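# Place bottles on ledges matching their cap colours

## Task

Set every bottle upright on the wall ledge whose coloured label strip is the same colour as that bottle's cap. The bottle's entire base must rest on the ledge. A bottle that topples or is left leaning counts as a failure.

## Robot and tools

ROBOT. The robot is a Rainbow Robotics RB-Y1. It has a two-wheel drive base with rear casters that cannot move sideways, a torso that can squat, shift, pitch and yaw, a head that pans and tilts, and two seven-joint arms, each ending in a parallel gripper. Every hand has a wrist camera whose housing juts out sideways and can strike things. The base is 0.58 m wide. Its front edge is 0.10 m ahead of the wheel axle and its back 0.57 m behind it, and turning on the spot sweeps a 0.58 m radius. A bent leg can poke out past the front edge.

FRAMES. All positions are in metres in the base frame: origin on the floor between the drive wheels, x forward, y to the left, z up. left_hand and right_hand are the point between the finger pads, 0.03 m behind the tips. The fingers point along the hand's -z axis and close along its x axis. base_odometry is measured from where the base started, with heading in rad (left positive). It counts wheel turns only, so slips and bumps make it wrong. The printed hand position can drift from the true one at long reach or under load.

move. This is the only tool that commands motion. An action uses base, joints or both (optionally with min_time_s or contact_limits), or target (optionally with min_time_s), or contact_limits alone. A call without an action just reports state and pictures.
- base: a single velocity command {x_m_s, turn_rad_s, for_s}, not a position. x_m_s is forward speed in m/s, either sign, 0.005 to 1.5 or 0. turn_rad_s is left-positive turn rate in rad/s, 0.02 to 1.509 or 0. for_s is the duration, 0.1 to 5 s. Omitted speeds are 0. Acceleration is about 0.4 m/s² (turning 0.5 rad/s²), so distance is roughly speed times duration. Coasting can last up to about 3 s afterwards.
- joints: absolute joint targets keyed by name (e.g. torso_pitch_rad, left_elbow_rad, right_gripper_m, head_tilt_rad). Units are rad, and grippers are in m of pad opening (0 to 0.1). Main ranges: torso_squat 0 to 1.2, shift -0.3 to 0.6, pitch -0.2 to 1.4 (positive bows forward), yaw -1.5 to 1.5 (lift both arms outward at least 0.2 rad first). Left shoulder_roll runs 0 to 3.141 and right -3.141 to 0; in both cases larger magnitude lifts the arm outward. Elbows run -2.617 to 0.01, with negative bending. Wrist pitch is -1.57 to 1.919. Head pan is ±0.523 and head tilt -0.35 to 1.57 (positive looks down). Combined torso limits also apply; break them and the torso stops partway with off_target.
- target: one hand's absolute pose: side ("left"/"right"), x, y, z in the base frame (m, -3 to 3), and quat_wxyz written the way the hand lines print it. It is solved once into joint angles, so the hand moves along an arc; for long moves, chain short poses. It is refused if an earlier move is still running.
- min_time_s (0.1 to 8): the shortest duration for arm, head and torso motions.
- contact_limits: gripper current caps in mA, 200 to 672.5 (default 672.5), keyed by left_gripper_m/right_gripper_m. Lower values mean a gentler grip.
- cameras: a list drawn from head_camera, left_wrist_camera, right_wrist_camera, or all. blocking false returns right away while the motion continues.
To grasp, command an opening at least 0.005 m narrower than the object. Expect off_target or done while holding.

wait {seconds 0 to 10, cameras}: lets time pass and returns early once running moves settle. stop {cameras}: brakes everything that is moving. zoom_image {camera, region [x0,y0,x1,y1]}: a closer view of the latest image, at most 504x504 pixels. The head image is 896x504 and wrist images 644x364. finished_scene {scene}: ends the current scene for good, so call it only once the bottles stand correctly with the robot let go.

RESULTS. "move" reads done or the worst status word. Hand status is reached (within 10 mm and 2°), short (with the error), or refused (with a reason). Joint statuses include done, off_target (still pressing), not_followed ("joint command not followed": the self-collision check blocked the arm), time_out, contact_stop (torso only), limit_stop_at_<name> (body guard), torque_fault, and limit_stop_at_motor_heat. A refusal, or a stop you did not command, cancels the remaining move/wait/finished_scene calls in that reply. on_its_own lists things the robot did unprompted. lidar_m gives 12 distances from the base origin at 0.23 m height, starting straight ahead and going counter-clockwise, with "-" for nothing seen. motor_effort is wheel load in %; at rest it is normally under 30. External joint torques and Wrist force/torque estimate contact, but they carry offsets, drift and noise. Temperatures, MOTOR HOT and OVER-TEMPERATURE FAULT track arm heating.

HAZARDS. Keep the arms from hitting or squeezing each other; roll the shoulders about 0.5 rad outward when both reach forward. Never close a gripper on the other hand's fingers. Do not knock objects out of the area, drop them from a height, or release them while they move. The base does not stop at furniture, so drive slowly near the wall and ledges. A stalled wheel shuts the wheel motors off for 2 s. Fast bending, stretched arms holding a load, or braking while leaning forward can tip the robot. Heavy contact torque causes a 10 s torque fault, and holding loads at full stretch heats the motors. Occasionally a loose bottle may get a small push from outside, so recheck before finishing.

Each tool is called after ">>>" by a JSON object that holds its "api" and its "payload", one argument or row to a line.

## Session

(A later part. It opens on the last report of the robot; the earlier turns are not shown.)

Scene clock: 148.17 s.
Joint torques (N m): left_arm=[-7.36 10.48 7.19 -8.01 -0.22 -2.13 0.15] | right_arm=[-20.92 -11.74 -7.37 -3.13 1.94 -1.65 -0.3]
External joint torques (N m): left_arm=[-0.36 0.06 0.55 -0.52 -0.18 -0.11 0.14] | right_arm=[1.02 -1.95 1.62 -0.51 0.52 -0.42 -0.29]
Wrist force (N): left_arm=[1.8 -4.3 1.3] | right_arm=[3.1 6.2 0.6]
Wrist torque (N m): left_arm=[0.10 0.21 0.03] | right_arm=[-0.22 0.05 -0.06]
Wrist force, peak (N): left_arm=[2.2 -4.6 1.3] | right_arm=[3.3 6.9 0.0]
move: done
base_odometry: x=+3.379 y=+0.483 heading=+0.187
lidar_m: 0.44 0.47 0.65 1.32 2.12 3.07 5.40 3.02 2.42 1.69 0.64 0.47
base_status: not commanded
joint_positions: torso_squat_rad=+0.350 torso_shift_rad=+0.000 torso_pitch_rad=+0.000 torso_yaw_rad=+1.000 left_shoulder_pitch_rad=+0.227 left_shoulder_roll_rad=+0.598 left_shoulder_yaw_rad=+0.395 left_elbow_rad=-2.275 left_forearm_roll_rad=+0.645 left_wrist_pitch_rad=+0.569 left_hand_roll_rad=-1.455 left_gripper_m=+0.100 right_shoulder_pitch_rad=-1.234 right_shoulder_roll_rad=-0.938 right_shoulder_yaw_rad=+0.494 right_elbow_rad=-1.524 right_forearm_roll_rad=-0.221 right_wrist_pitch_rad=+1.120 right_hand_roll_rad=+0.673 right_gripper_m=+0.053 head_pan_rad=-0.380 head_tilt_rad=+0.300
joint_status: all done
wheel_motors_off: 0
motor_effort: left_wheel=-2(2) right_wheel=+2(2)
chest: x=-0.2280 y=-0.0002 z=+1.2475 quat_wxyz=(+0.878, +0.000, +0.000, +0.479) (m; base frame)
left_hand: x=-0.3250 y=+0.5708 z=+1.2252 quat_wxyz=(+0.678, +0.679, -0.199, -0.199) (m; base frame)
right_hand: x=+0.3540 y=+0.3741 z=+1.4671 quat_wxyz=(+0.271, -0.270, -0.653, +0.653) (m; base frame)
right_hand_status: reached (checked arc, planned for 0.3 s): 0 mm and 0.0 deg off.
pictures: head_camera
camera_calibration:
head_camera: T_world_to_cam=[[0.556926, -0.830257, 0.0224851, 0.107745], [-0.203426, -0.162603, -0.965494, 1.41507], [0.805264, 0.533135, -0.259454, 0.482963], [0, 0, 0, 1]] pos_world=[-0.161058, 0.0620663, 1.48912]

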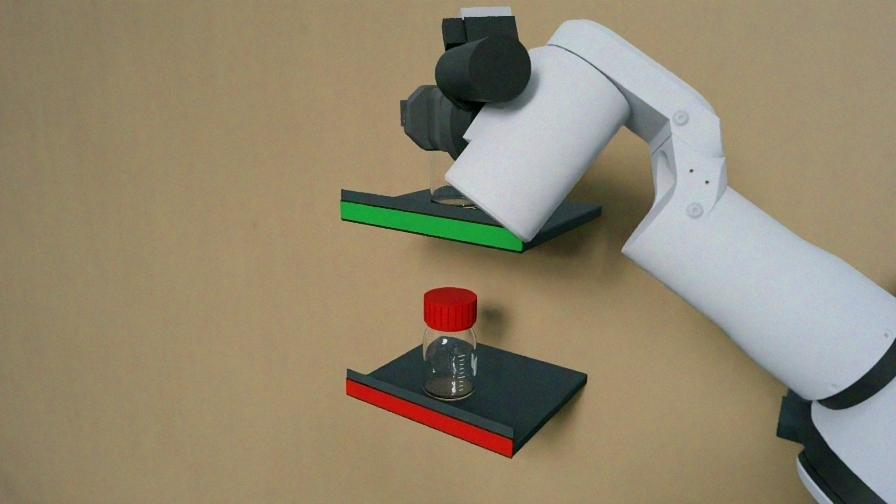

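>>> {"api": "move", "payload": {
  "target": {"side":"right","x":0.354,"y":0.374,"z":1.464,"quat_wxyz":[0.2706,-0.2706,-0.6533,0.6533]},
  "min_time_s": 0.35,
  "cameras": []
}}

>>> {"api": "move", "payload": {
  "target": {"side":"right","x":0.354,"y":0.374,"z":1.461,"quat_wxyz":[0.2706,-0.2706,-0.6533,0.6533]},
  "min_time_s": 0.35,
  "cameras": []
}}

Scene clock: 149.47 s.
Joint torques (N m): left_arm=[-7.17 10.67 7.2 -7.86 -0.14 -2.07 0.08] | right_arm=[-17.07 -10 -6.26 -1.91 0.27 -0.5 -0.06]
External joint torques (N m): left_arm=[-0.17 0.25 0.55 -0.36 -0.09 -0.06 0.06] | right_arm=[4.84 -0.16 2.77 0.7 -1.16 0.72 -0.05]
Wrist force (N): left_arm=[1.5 -4.3 1.3] | right_arm=[2.1 -1.9 -0.1]
Wrist torque (N m): left_arm=[0.10 0.20 0.03] | right_arm=[-0.42 0.03 -0.15]
Wrist force, peak (N): left_arm=[2.3 -4.7 1.3] | right_arm=[3.3 7.2 0.3]
move: done
base_odometry: x=+3.379 y=+0.483 heading=+0.187
lidar_m: 0.45 0.46 0.65 1.32 2.11 3.08 5.39 3.01 2.43 1.68 0.64 0.47
base_status: not commanded
joint_positions: torso_squat_rad=+0.350 torso_shift_rad=+0.000 torso_pitch_rad=+0.000 torso_yaw_rad=+1.000 left_shoulder_pitch_rad=+0.227 left_shoulder_roll_rad=+0.598 left_shoulder_yaw_rad=+0.395 left_elbow_rad=-2.275 left_forearm_roll_rad=+0.645 left_wrist_pitch_rad=+0.569 left_hand_roll_rad=-1.455 left_gripper_m=+0.100 right_shoulder_pitch_rad=-1.227 right_shoulder_roll_rad=-0.939 right_shoulder_yaw_rad=+0.494 right_elbow_rad=-1.530 right_forearm_roll_rad=-0.215 right_wrist_pitch_rad=+1.119 right_hand_roll_rad=+0.667 right_gripper_m=+0.053 head_pan_rad=-0.380 head_tilt_rad=+0.300
joint_status: all done
wheel_motors_off: 0
motor_effort: left_wheel=-2(2) right_wheel=+1(3)
chest: x=-0.2280 y=-0.0002 z=+1.2475 quat_wxyz=(+0.878, +0.000, +0.000, +0.479) (m; base frame)
left_hand: x=-0.3250 y=+0.5708 z=+1.2252 quat_wxyz=(+0.678, +0.679, -0.199, -0.199) (m; base frame)
right_hand: x=+0.3538 y=+0.3739 z=+1.4649 quat_wxyz=(+0.270, -0.271, -0.654, +0.653) (m; base frame)
right_hand_status: reached (checked arc, planned for 0.3 s): 1 mm and 0.1 deg off.
pictures: none
No camera images: "cameras" was empty.

Scene clock: 150.13 s.
Joint torques (N m): left_arm=[-7.25 10.44 7.08 -7.88 -0.09 -2.07 0.11] | right_arm=[-10.5 -7.3 -3.74 -0.84 -1.62 1.07 -0.11]
External joint torques (N m): left_arm=[-0.25 0.02 0.44 -0.39 -0.04 -0.06 0.1] | right_arm=[11.38 2.54 5.32 1.78 -3.06 2.28 -0.1]
Wrist force (N): left_arm=[1.7 -4.1 1.2] | right_arm=[2.1 -13.1 -3.3]
Wrist torque (N m): left_arm=[0.07 0.19 0.03] | right_arm=[-0.53 0.11 -0.17]
Wrist force, peak (N): left_arm=[2.0 -4.7 1.3] | right_arm=[1.5 -14.8 -3.3]
move: done
base_odometry: x=+3.379 y=+0.483 heading=+0.187
lidar_m: 0.45 0.47 0.66 1.32 2.12 3.08 5.39 3.02 2.42 1.69 0.64 0.47
base_status: not commanded
joint_positions: torso_squat_rad=+0.350 torso_shift_rad=+0.000 torso_pitch_rad=+0.000 torso_yaw_rad=+1.000 left_shoulder_pitch_rad=+0.227 left_shoulder_roll_rad=+0.598 left_shoulder_yaw_rad=+0.395 left_elbow_rad=-2.275 left_forearm_roll_rad=+0.645 left_wrist_pitch_rad=+0.569 left_hand_roll_rad=-1.455 left_gripper_m=+0.100 right_shoulder_pitch_rad=-1.221 right_shoulder_roll_rad=-0.940 right_shoulder_yaw_rad=+0.494 right_elbow_rad=-1.536 right_forearm_roll_rad=-0.209 right_wrist_pitch_rad=+1.117 right_hand_roll_rad=+0.661 right_gripper_m=+0.053 head_pan_rad=-0.380 head_tilt_rad=+0.300
joint_status: all done
wheel_motors_off: 0
motor_effort: left_wheel=-2(2) right_wheel=+2(3)
chest: x=-0.2281 y=-0.0003 z=+1.2475 quat_wxyz=(+0.878, +0.000, +0.000, +0.479) (m; base frame)
left_hand: x=-0.3250 y=+0.5708 z=+1.2252 quat_wxyz=(+0.678, +0.679, -0.199, -0.199) (m; base frame)
right_hand: x=+0.3536 y=+0.3735 z=+1.4636 quat_wxyz=(+0.270, -0.271, -0.655, +0.652) (m; base frame)
right_hand_status: reached (checked arc, planned for 0.3 s): 3 mm and 0.3 deg off.
pictures: none
No camera images: "cameras" was empty.

>>> {"api": "move", "payload": {
  "target": {"side":"right","x":0.354,"y":0.374,"z":1.4643,"quat_wxyz":[0.2706,-0.2706,-0.6533,0.6533]},
  "min_time_s": 0.35,
  "cameras": []
}}

>>> {"api": "move", "payload": {
  "joints": {"right_gripper_m":0.1},
  "cameras": ["right_wrist_camera"]
}}

Scene clock: 151.17 s.
Joint torques (N m): left_arm=[-7.26 10.89 7.07 -8.02 -0.09 -2.26 0.2] | right_arm=[-17.17 -9.73 -6.47 -1.58 -0.05 0.19 0.03]
External joint torques (N m): left_arm=[-0.26 0.47 0.43 -0.53 -0.05 -0.24 0.18] | right_arm=[4.7 0.1 2.58 1.03 -1.48 1.41 0.04]
Wrist force (N): left_arm=[2.1 -4.3 1.2] | right_arm=[3.1 -3.1 -1.2]
Wrist torque (N m): left_arm=[0.09 0.26 0.02] | right_arm=[-0.50 0.15 -0.17]
Wrist force, peak (N): left_arm=[2.1 -4.6 1.3] | right_arm=[2.7 -13.5 -3.7]
move: done
base_odometry: x=+3.379 y=+0.483 heading=+0.187
lidar_m: 0.45 0.47 0.65 1.32 2.12 3.08 5.39 3.02 2.42 1.68 0.64 0.46
base_status: not commanded
joint_positions: torso_squat_rad=+0.350 torso_shift_rad=+0.000 torso_pitch_rad=+0.000 torso_yaw_rad=+1.000 left_shoulder_pitch_rad=+0.227 left_shoulder_roll_rad=+0.598 left_shoulder_yaw_rad=+0.395 left_elbow_rad=-2.275 left_forearm_roll_rad=+0.645 left_wrist_pitch_rad=+0.569 left_hand_roll_rad=-1.455 left_gripper_m=+0.100 right_shoulder_pitch_rad=-1.222 right_shoulder_roll_rad=-0.940 right_shoulder_yaw_rad=+0.494 right_elbow_rad=-1.536 right_forearm_roll_rad=-0.209 right_wrist_pitch_rad=+1.117 right_hand_roll_rad=+0.661 right_gripper_m=+0.053 head_pan_rad=-0.380 head_tilt_rad=+0.300
joint_status: all done
wheel_motors_off: 0
motor_effort: left_wheel=-2(2) right_wheel=+1(2)
chest: x=-0.2281 y=-0.0003 z=+1.2475 quat_wxyz=(+0.878, +0.000, +0.000, +0.479) (m; base frame)
left_hand: x=-0.3250 y=+0.5708 z=+1.2252 quat_wxyz=(+0.678, +0.679, -0.199, -0.199) (m; base frame)
right_hand: x=+0.3534 y=+0.3734 z=+1.4648 quat_wxyz=(+0.270, -0.271, -0.656, +0.651) (m; base frame)
right_hand_status: reached (checked arc, planned for 0.3 s): 1 mm and 0.4 deg off.
pictures: none
No camera images: "cameras" was empty.

Scene clock: 152.20 s.
Joint torques (N m): left_arm=[-7.31 10.82 7.43 -7.91 -0.24 -2.03 0.05] | right_arm=[-20.31 -9.81 -6.48 -1.97 1.21 -0.94 -0.02]
External joint torques (N m): left_arm=[-0.3 0.4 0.79 -0.42 -0.2 -0.02 0.04] | right_arm=[1.56 0.03 2.57 0.64 -0.22 0.27 -0.01]
Wrist force (N): left_arm=[1.9 -4.3 1.2] | right_arm=[3.8 4.9 0.7]
Wrist torque (N m): left_arm=[0.10 0.23 0.04] | right_arm=[-0.30 0.17 -0.11]
Wrist force, peak (N): left_arm=[2.1 -4.6 1.3] | right_arm=[3.5 5.2 1.2]
move: done
base_odometry: x=+3.379 y=+0.483 heading=+0.187
lidar_m: 0.45 0.47 0.65 1.32 2.12 3.07 5.39 3.02 2.42 1.69 0.64 0.47
base_status: not commanded
joint_positions: torso_squat_rad=+0.350 torso_shift_rad=+0.000 torso_pitch_rad=+0.000 torso_yaw_rad=+1.000 left_shoulder_pitch_rad=+0.227 left_shoulder_roll_rad=+0.598 left_shoulder_yaw_rad=+0.395 left_elbow_rad=-2.275 left_forearm_roll_rad=+0.645 left_wrist_pitch_rad=+0.569 left_hand_roll_rad=-1.455 left_gripper_m=+0.100 right_shoulder_pitch_rad=-1.221 right_shoulder_roll_rad=-0.940 right_shoulder_yaw_rad=+0.494 right_elbow_rad=-1.536 right_forearm_roll_rad=-0.209 right_wrist_pitch_rad=+1.117 right_hand_roll_rad=+0.661 right_gripper_m=+0.100 head_pan_rad=-0.380 head_tilt_rad=+0.300
joint_status: all done
wheel_motors_off: 0
motor_effort: left_wheel=-2(2) right_wheel=+1(2)
chest: x=-0.2280 y=-0.0002 z=+1.2475 quat_wxyz=(+0.878, +0.000, +0.000, +0.479) (m; base frame)
left_hand: x=-0.3250 y=+0.5708 z=+1.2252 quat_wxyz=(+0.678, +0.679, -0.199, -0.199) (m; base frame)
right_hand: x=+0.3536 y=+0.3734 z=+1.4640 quat_wxyz=(+0.270, -0.271, -0.655, +0.651) (m; base frame)
pictures: right_wrist_camera
camera_calibration:
right_wrist_camera: T_world_to_cam=[[0.694235, -0.717992, 0.0502449, -0.0557465], [-0.322689, -0.372891, -0.869957, 1.554], [0.643358, 0.587741, -0.490562, 0.343376], [0, 0, 0, 1]] pos_world=[0.319247, 0.337632, 1.52316]

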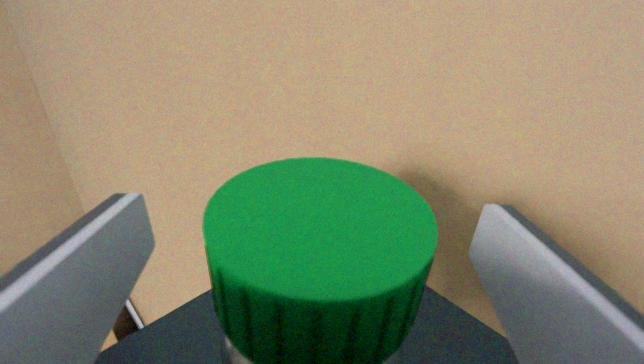

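>>> {"api": "move", "payload": {
  "target": {"side":"right","x":0.354,"y":0.374,"z":1.485,"quat_wxyz":[0.2706,-0.2706,-0.6533,0.6533]},
  "min_time_s": 0.6,
  "cameras": []
}}

>>> {"api": "move", "payload": {
  "target": {"side":"right","x":0.305,"y":0.325,"z":1.495,"quat_wxyz":[0.2706,-0.2706,-0.6533,0.6533]},
  "min_time_s": 0.7,
  "cameras": []
}}

>>> {"api": "move", "payload": {
  "target": {"side":"right","x":0.24,"y":0.26,"z":1.505,"quat_wxyz":[0.2706,-0.2706,-0.6533,0.6533]},
  "min_time_s": 0.8,
  "cameras": ["right_wrist_camera","head_camera"]
}}

Scene clock: 153.73 s.
Joint torques (N m): left_arm=[-7.34 10.65 7.41 -7.97 -0.1 -2.1 0.07] | right_arm=[-22.73 -9.91 -8.75 -2.12 1.13 -1.05 0.25]
External joint torques (N m): left_arm=[-0.34 0.23 0.77 -0.48 -0.05 -0.08 0.06] | right_arm=[-0.7 -0.34 -0.05 0.47 -0.26 0.24 0.26]
Wrist force (N): left_arm=[1.9 -4.3 1.4] | right_arm=[3.1 4.8 1.0]
Wrist torque (N m): left_arm=[0.10 0.22 0.03] | right_arm=[-0.35 0.06 -0.27]
Wrist force, peak (N): left_arm=[1.9 -4.7 1.3] | right_arm=[4.2 5.1 0.3]
move: done
base_odometry: x=+3.379 y=+0.483 heading=+0.187
lidar_m: 0.45 0.47 0.65 1.32 2.12 3.08 5.39 3.01 2.42 1.68 0.64 0.47
base_status: not commanded
joint_positions: torso_squat_rad=+0.350 torso_shift_rad=+0.000 torso_pitch_rad=+0.000 torso_yaw_rad=+1.000 left_shoulder_pitch_rad=+0.227 left_shoulder_roll_rad=+0.598 left_shoulder_yaw_rad=+0.395 left_elbow_rad=-2.275 left_forearm_roll_rad=+0.645 left_wrist_pitch_rad=+0.569 left_hand_roll_rad=-1.455 left_gripper_m=+0.100 right_shoulder_pitch_rad=-1.283 right_shoulder_roll_rad=-0.935 right_shoulder_yaw_rad=+0.489 right_elbow_rad=-1.485 right_forearm_roll_rad=-0.250 right_wrist_pitch_rad=+1.127 right_hand_roll_rad=+0.710 right_gripper_m=+0.100 head_pan_rad=-0.380 head_tilt_rad=+0.300
joint_status: all done
wheel_motors_off: 0
motor_effort: left_wheel=-1(2) right_wheel=+2(2)
chest: x=-0.2280 y=-0.0002 z=+1.2475 quat_wxyz=(+0.878, +0.000, +0.000, +0.479) (m; base frame)
left_hand: x=-0.3250 y=+0.5708 z=+1.2252 quat_wxyz=(+0.678, +0.679, -0.199, -0.199) (m; base frame)
right_hand: x=+0.3541 y=+0.3739 z=+1.4848 quat_wxyz=(+0.271, -0.271, -0.653, +0.653) (m; base frame)
right_hand_status: reached (checked arc, planned for 0.6 s): 0 mm and 0.0 deg off.
pictures: none
No camera images: "cameras" was empty.

Scene clock: 155.20 s.
Joint torques (N m): left_arm=[-7.36 10.27 7.34 -7.93 -0.19 -2.1 0.05] | right_arm=[-17.98 -10.45 -8.86 -0.71 1.43 -1.34 0.05]
External joint torques (N m): left_arm=[-0.36 -0.15 0.7 -0.44 -0.14 -0.08 0.04] | right_arm=[1.32 -1.49 0.14 0.04 -0.13 -0.15 0.05]
Wrist force (N): left_arm=[2.0 -4.2 1.4] | right_arm=[3.3 3.7 1.1]
Wrist torque (N m): left_arm=[0.09 0.23 0.02] | right_arm=[-0.19 0.08 -0.12]
Wrist force, peak (N): left_arm=[1.8 -4.6 1.3] | right_arm=[4.9 4.6 1.2]
move: done
base_odometry: x=+3.379 y=+0.483 heading=+0.187
lidar_m: 0.45 0.47 0.64 1.31 2.11 3.08 5.39 3.02 2.42 1.69 0.64 0.47
base_status: not commanded
joint_positions: torso_squat_rad=+0.350 torso_shift_rad=+0.000 torso_pitch_rad=+0.000 torso_yaw_rad=+1.000 left_shoulder_pitch_rad=+0.227 left_shoulder_roll_rad=+0.598 left_shoulder_yaw_rad=+0.395 left_elbow_rad=-2.275 left_forearm_roll_rad=+0.645 left_wrist_pitch_rad=+0.569 left_hand_roll_rad=-1.455 left_gripper_m=+0.100 right_shoulder_pitch_rad=-1.232 right_shoulder_roll_rad=-1.042 right_shoulder_yaw_rad=+0.443 right_elbow_rad=-1.819 right_forearm_roll_rad=-0.308 right_wrist_pitch_rad=+1.369 right_hand_roll_rad=+0.646 right_gripper_m=+0.100 head_pan_rad=-0.380 head_tilt_rad=+0.300
joint_status: all done
wheel_motors_off: 0
motor_effort: left_wheel=-2(2) right_wheel=+1(3)
chest: x=-0.2280 y=-0.0002 z=+1.2475 quat_wxyz=(+0.878, +0.000, +0.000, +0.479) (m; base frame)
left_hand: x=-0.3250 y=+0.5708 z=+1.2252 quat_wxyz=(+0.678, +0.679, -0.199, -0.199) (m; base frame)
right_hand: x=+0.3050 y=+0.3252 z=+1.4950 quat_wxyz=(+0.270, -0.271, -0.653, +0.653) (m; base frame)
right_hand_status: reached (checked arc, planned for 0.7 s): 0 mm and 0.0 deg off.
pictures: none
No camera images: "cameras" was empty.

Scene clock: 156.33 s.
Joint torques (N m): left_arm=[-7.15 10.57 7.28 -7.98 -0.12 -2.1 0.13] | right_arm=[-15.76 -9.2 -8.39 1.4 1.49 -1.22 0.07]
External joint torques (N m): left_arm=[-0.15 0.15 0.64 -0.49 -0.08 -0.09 0.12] | right_arm=[0.19 -1.47 -0.38 -0.2 -0.16 -0.16 0.08]
Wrist force (N): left_arm=[1.9 -4.1 1.1] | right_arm=[2.0 4.8 0.9]
Wrist torque (N m): left_arm=[0.07 0.21 0.03] | right_arm=[-0.35 0.01 -0.05]
Wrist force, peak (N): left_arm=[1.9 -4.6 1.2] | right_arm=[3.7 5.4 0.6]
move: done
base_odometry: x=+3.379 y=+0.483 heading=+0.187
lidar_m: 0.45 0.47 0.65 1.32 2.12 3.08 5.39 3.02 2.42 1.69 0.64 0.47
base_status: not commanded
joint_positions: torso_squat_rad=+0.350 torso_shift_rad=+0.000 torso_pitch_rad=+0.000 torso_yaw_rad=+1.000 left_shoulder_pitch_rad=+0.227 left_shoulder_roll_rad=+0.598 left_shoulder_yaw_rad=+0.395 left_elbow_rad=-2.275 left_forearm_roll_rad=+0.645 left_wrist_pitch_rad=+0.569 left_hand_roll_rad=-1.455 left_gripper_m=+0.100 right_shoulder_pitch_rad=-1.241 right_shoulder_roll_rad=-1.136 right_shoulder_yaw_rad=+0.369 right_elbow_rad=-2.167 right_forearm_roll_rad=-0.420 right_wrist_pitch_rad=+1.678 right_hand_roll_rad=+0.569 right_gripper_m=+0.100 head_pan_rad=-0.380 head_tilt_rad=+0.300
joint_status: all done
wheel_motors_off: 0
motor_effort: left_wheel=-1(2) right_wheel=+2(2)
chest: x=-0.2280 y=-0.0002 z=+1.2475 quat_wxyz=(+0.878, +0.000, +0.000, +0.479) (m; base frame)
left_hand: x=-0.3250 y=+0.5708 z=+1.2252 quat_wxyz=(+0.678, +0.679, -0.199, -0.199) (m; base frame)
right_hand: x=+0.2402 y=+0.2603 z=+1.5049 quat_wxyz=(+0.270, -0.271, -0.653, +0.653) (m; base frame)
right_hand_status: reached (checked arc, planned for 0.8 s): 0 mm and 0.0 deg off.
pictures: head_camera, right_wrist_camera
camera_calibration:
head_camera: T_world_to_cam=[[0.556926, -0.830257, 0.0224851, 0.107689], [-0.203426, -0.162603, -0.965494, 1.41509], [0.805264, 0.533135, -0.259454, 0.482883], [0, 0, 0, 1]] pos_world=[-0.160958, 0.0620663, 1.48912]
right_wrist_camera: T_world_to_cam=[[0.694031, -0.718056, 0.0521278, -0.0630422], [-0.324902, -0.376998, -0.867359, 1.50853], [0.642464, 0.585037, -0.494946, 0.510432], [0, 0, 0, 1]] pos_world=[0.205943, 0.224823, 1.56436]

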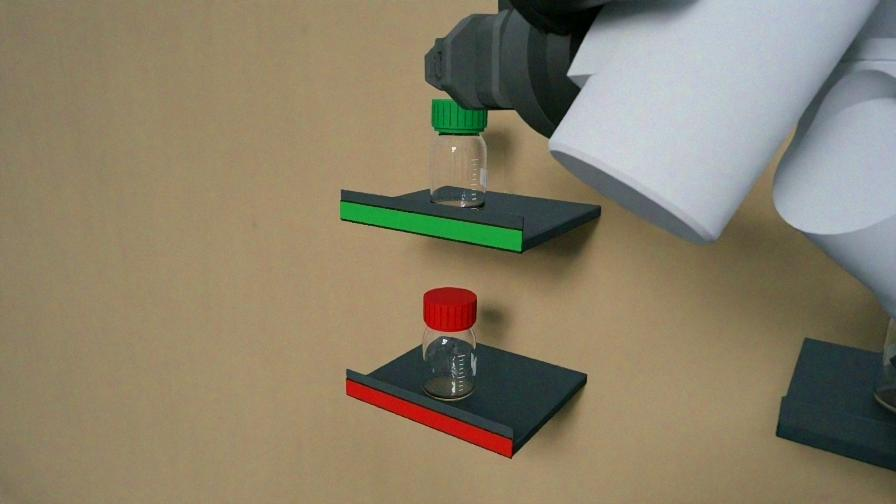

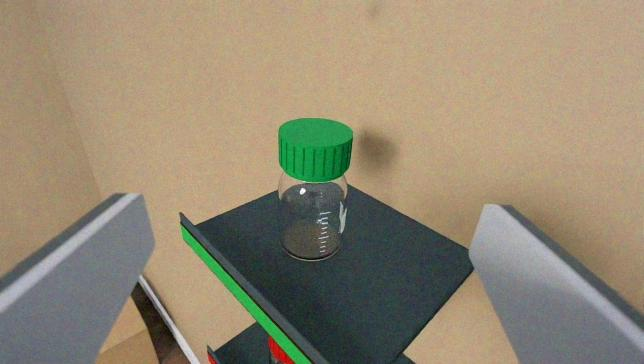

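>>> {"api": "move", "payload": {
  "target": {"side":"right","x":0.19,"y":0.16,"z":1.5,"quat_wxyz":[0.2706,-0.2706,-0.6533,0.6533]},
  "min_time_s": 0.9,
  "cameras": []
}}

>>> {"api": "move", "payload": {
  "joints": {"torso_yaw_rad":0.0,"head_pan_rad":-0.35},
  "min_time_s": 1.9,
  "cameras": ["right_wrist_camera"]
}}

Scene clock: 158.57 s.
Joint torques (N m): left_arm=[-7.27 10.68 7.05 -7.99 -0.14 -2.09 0.04] | right_arm=[-9.02 -7.74 -5.93 4.17 1.67 -0.91 0.04]
External joint torques (N m): left_arm=[-0.26 0.26 0.41 -0.49 -0.1 -0.08 0.03] | right_arm=[1.81 -1.08 -0.24 -0.51 -0.03 -0.13 0.04]
Wrist force (N): left_arm=[2.1 -4.4 1.1] | right_arm=[3.4 4.2 0.7]
Wrist torque (N m): left_arm=[0.10 0.26 0.03] | right_arm=[-0.17 0.17 -0.08]
Wrist force, peak (N): left_arm=[2.0 -4.7 1.2] | right_arm=[3.8 4.8 1.3]
move: done
base_odometry: x=+3.379 y=+0.483 heading=+0.187
lidar_m: 0.45 0.47 0.65 1.32 2.12 3.08 5.39 3.01 2.42 1.69 0.64 0.47
base_status: not commanded
joint_positions: torso_squat_rad=+0.350 torso_shift_rad=+0.000 torso_pitch_rad=+0.000 torso_yaw_rad=+1.000 left_shoulder_pitch_rad=+0.227 left_shoulder_roll_rad=+0.598 left_shoulder_yaw_rad=+0.395 left_elbow_rad=-2.275 left_forearm_roll_rad=+0.645 left_wrist_pitch_rad=+0.569 left_hand_roll_rad=-1.455 left_gripper_m=+0.100 right_shoulder_pitch_rad=-1.210 right_shoulder_roll_rad=-1.352 right_shoulder_yaw_rad=+0.141 right_elbow_rad=-2.533 right_forearm_roll_rad=-0.748 right_wrist_pitch_rad=+1.919 right_hand_roll_rad=+0.405 right_gripper_m=+0.100 head_pan_rad=-0.380 head_tilt_rad=+0.300
joint_status: all done
wheel_motors_off: 0
motor_effort: left_wheel=-1(2) right_wheel=+1(2)
chest: x=-0.2280 y=-0.0002 z=+1.2475 quat_wxyz=(+0.878, +0.000, +0.000, +0.479) (m; base frame)
left_hand: x=-0.3250 y=+0.5708 z=+1.2252 quat_wxyz=(+0.678, +0.679, -0.199, -0.199) (m; base frame)
right_hand: x=+0.1900 y=+0.1600 z=+1.5001 quat_wxyz=(+0.270, -0.271, -0.653, +0.653) (m; base frame)
right_hand_status: reached (checked arc, planned for 0.9 s): 0 mm and 0.0 deg off.
pictures: none
No camera images: "cameras" was empty.

Scene clock: 160.77 s.
Joint torques (N m): left_arm=[-7.08 10.72 6.6 -8.09 -0.16 -2.15 0.11] | right_arm=[-9.58 -7.8 -5.43 4.33 1.72 -0.85 -0.03]
External joint torques (N m): left_arm=[-0.1 0.31 -0.04 -0.59 -0.12 -0.14 0.09] | right_arm=[1.26 -1.12 0.27 -0.33 0.02 -0.07 -0.03]
Wrist force (N): left_arm=[1.9 -4.3 1.2] | right_arm=[2.4 4.4 0.5]
Wrist torque (N m): left_arm=[0.11 0.21 0.04] | right_arm=[-0.22 -0.01 -0.11]
Wrist force, peak (N): left_arm=[2.5 -4.6 1.1] | right_arm=[4.0 5.0 -0.1]
move: done
base_odometry: x=+3.379 y=+0.483 heading=+0.187
lidar_m: 0.45 0.47 0.65 1.32 2.12 3.08 5.39 3.02 2.42 1.68 0.64 0.47
base_status: not commanded
joint_positions: torso_squat_rad=+0.350 torso_shift_rad=+0.000 torso_pitch_rad=+0.000 torso_yaw_rad=+0.000 left_shoulder_pitch_rad=+0.227 left_shoulder_roll_rad=+0.598 left_shoulder_yaw_rad=+0.395 left_elbow_rad=-2.275 left_forearm_roll_rad=+0.645 left_wrist_pitch_rad=+0.569 left_hand_roll_rad=-1.455 left_gripper_m=+0.100 right_shoulder_pitch_rad=-1.210 right_shoulder_roll_rad=-1.352 right_shoulder_yaw_rad=+0.141 right_elbow_rad=-2.533 right_forearm_roll_rad=-0.748 right_wrist_pitch_rad=+1.919 right_hand_roll_rad=+0.405 right_gripper_m=+0.100 head_pan_rad=-0.350 head_tilt_rad=+0.300
joint_status: all done
wheel_motors_off: 0
motor_effort: left_wheel=-2(2) right_wheel=+1(2)
chest: x=-0.2280 y=-0.0002 z=+1.2475 quat_wxyz=(+1.000, +0.000, +0.000, +0.000) (m; base frame)
left_hand: x=+0.2002 y=+0.3899 z=+1.2251 quat_wxyz=(+0.500, +0.500, -0.500, -0.500) (m; base frame)
right_hand: x=+0.1328 y=-0.2654 z=+1.4997 quat_wxyz=(+0.551, -0.551, -0.444, +0.444) (m; base frame)
pictures: right_wrist_camera
camera_calibration:
right_wrist_camera: T_world_to_cam=[[-0.228942, -0.972084, 0.0513657, -0.309466], [-0.492913, 0.0702638, -0.867237, 1.41176], [0.839418, -0.223866, -0.495239, 0.643996], [0, 0, 0, 1]] pos_world=[0.0844418, -0.255853, 1.55915]

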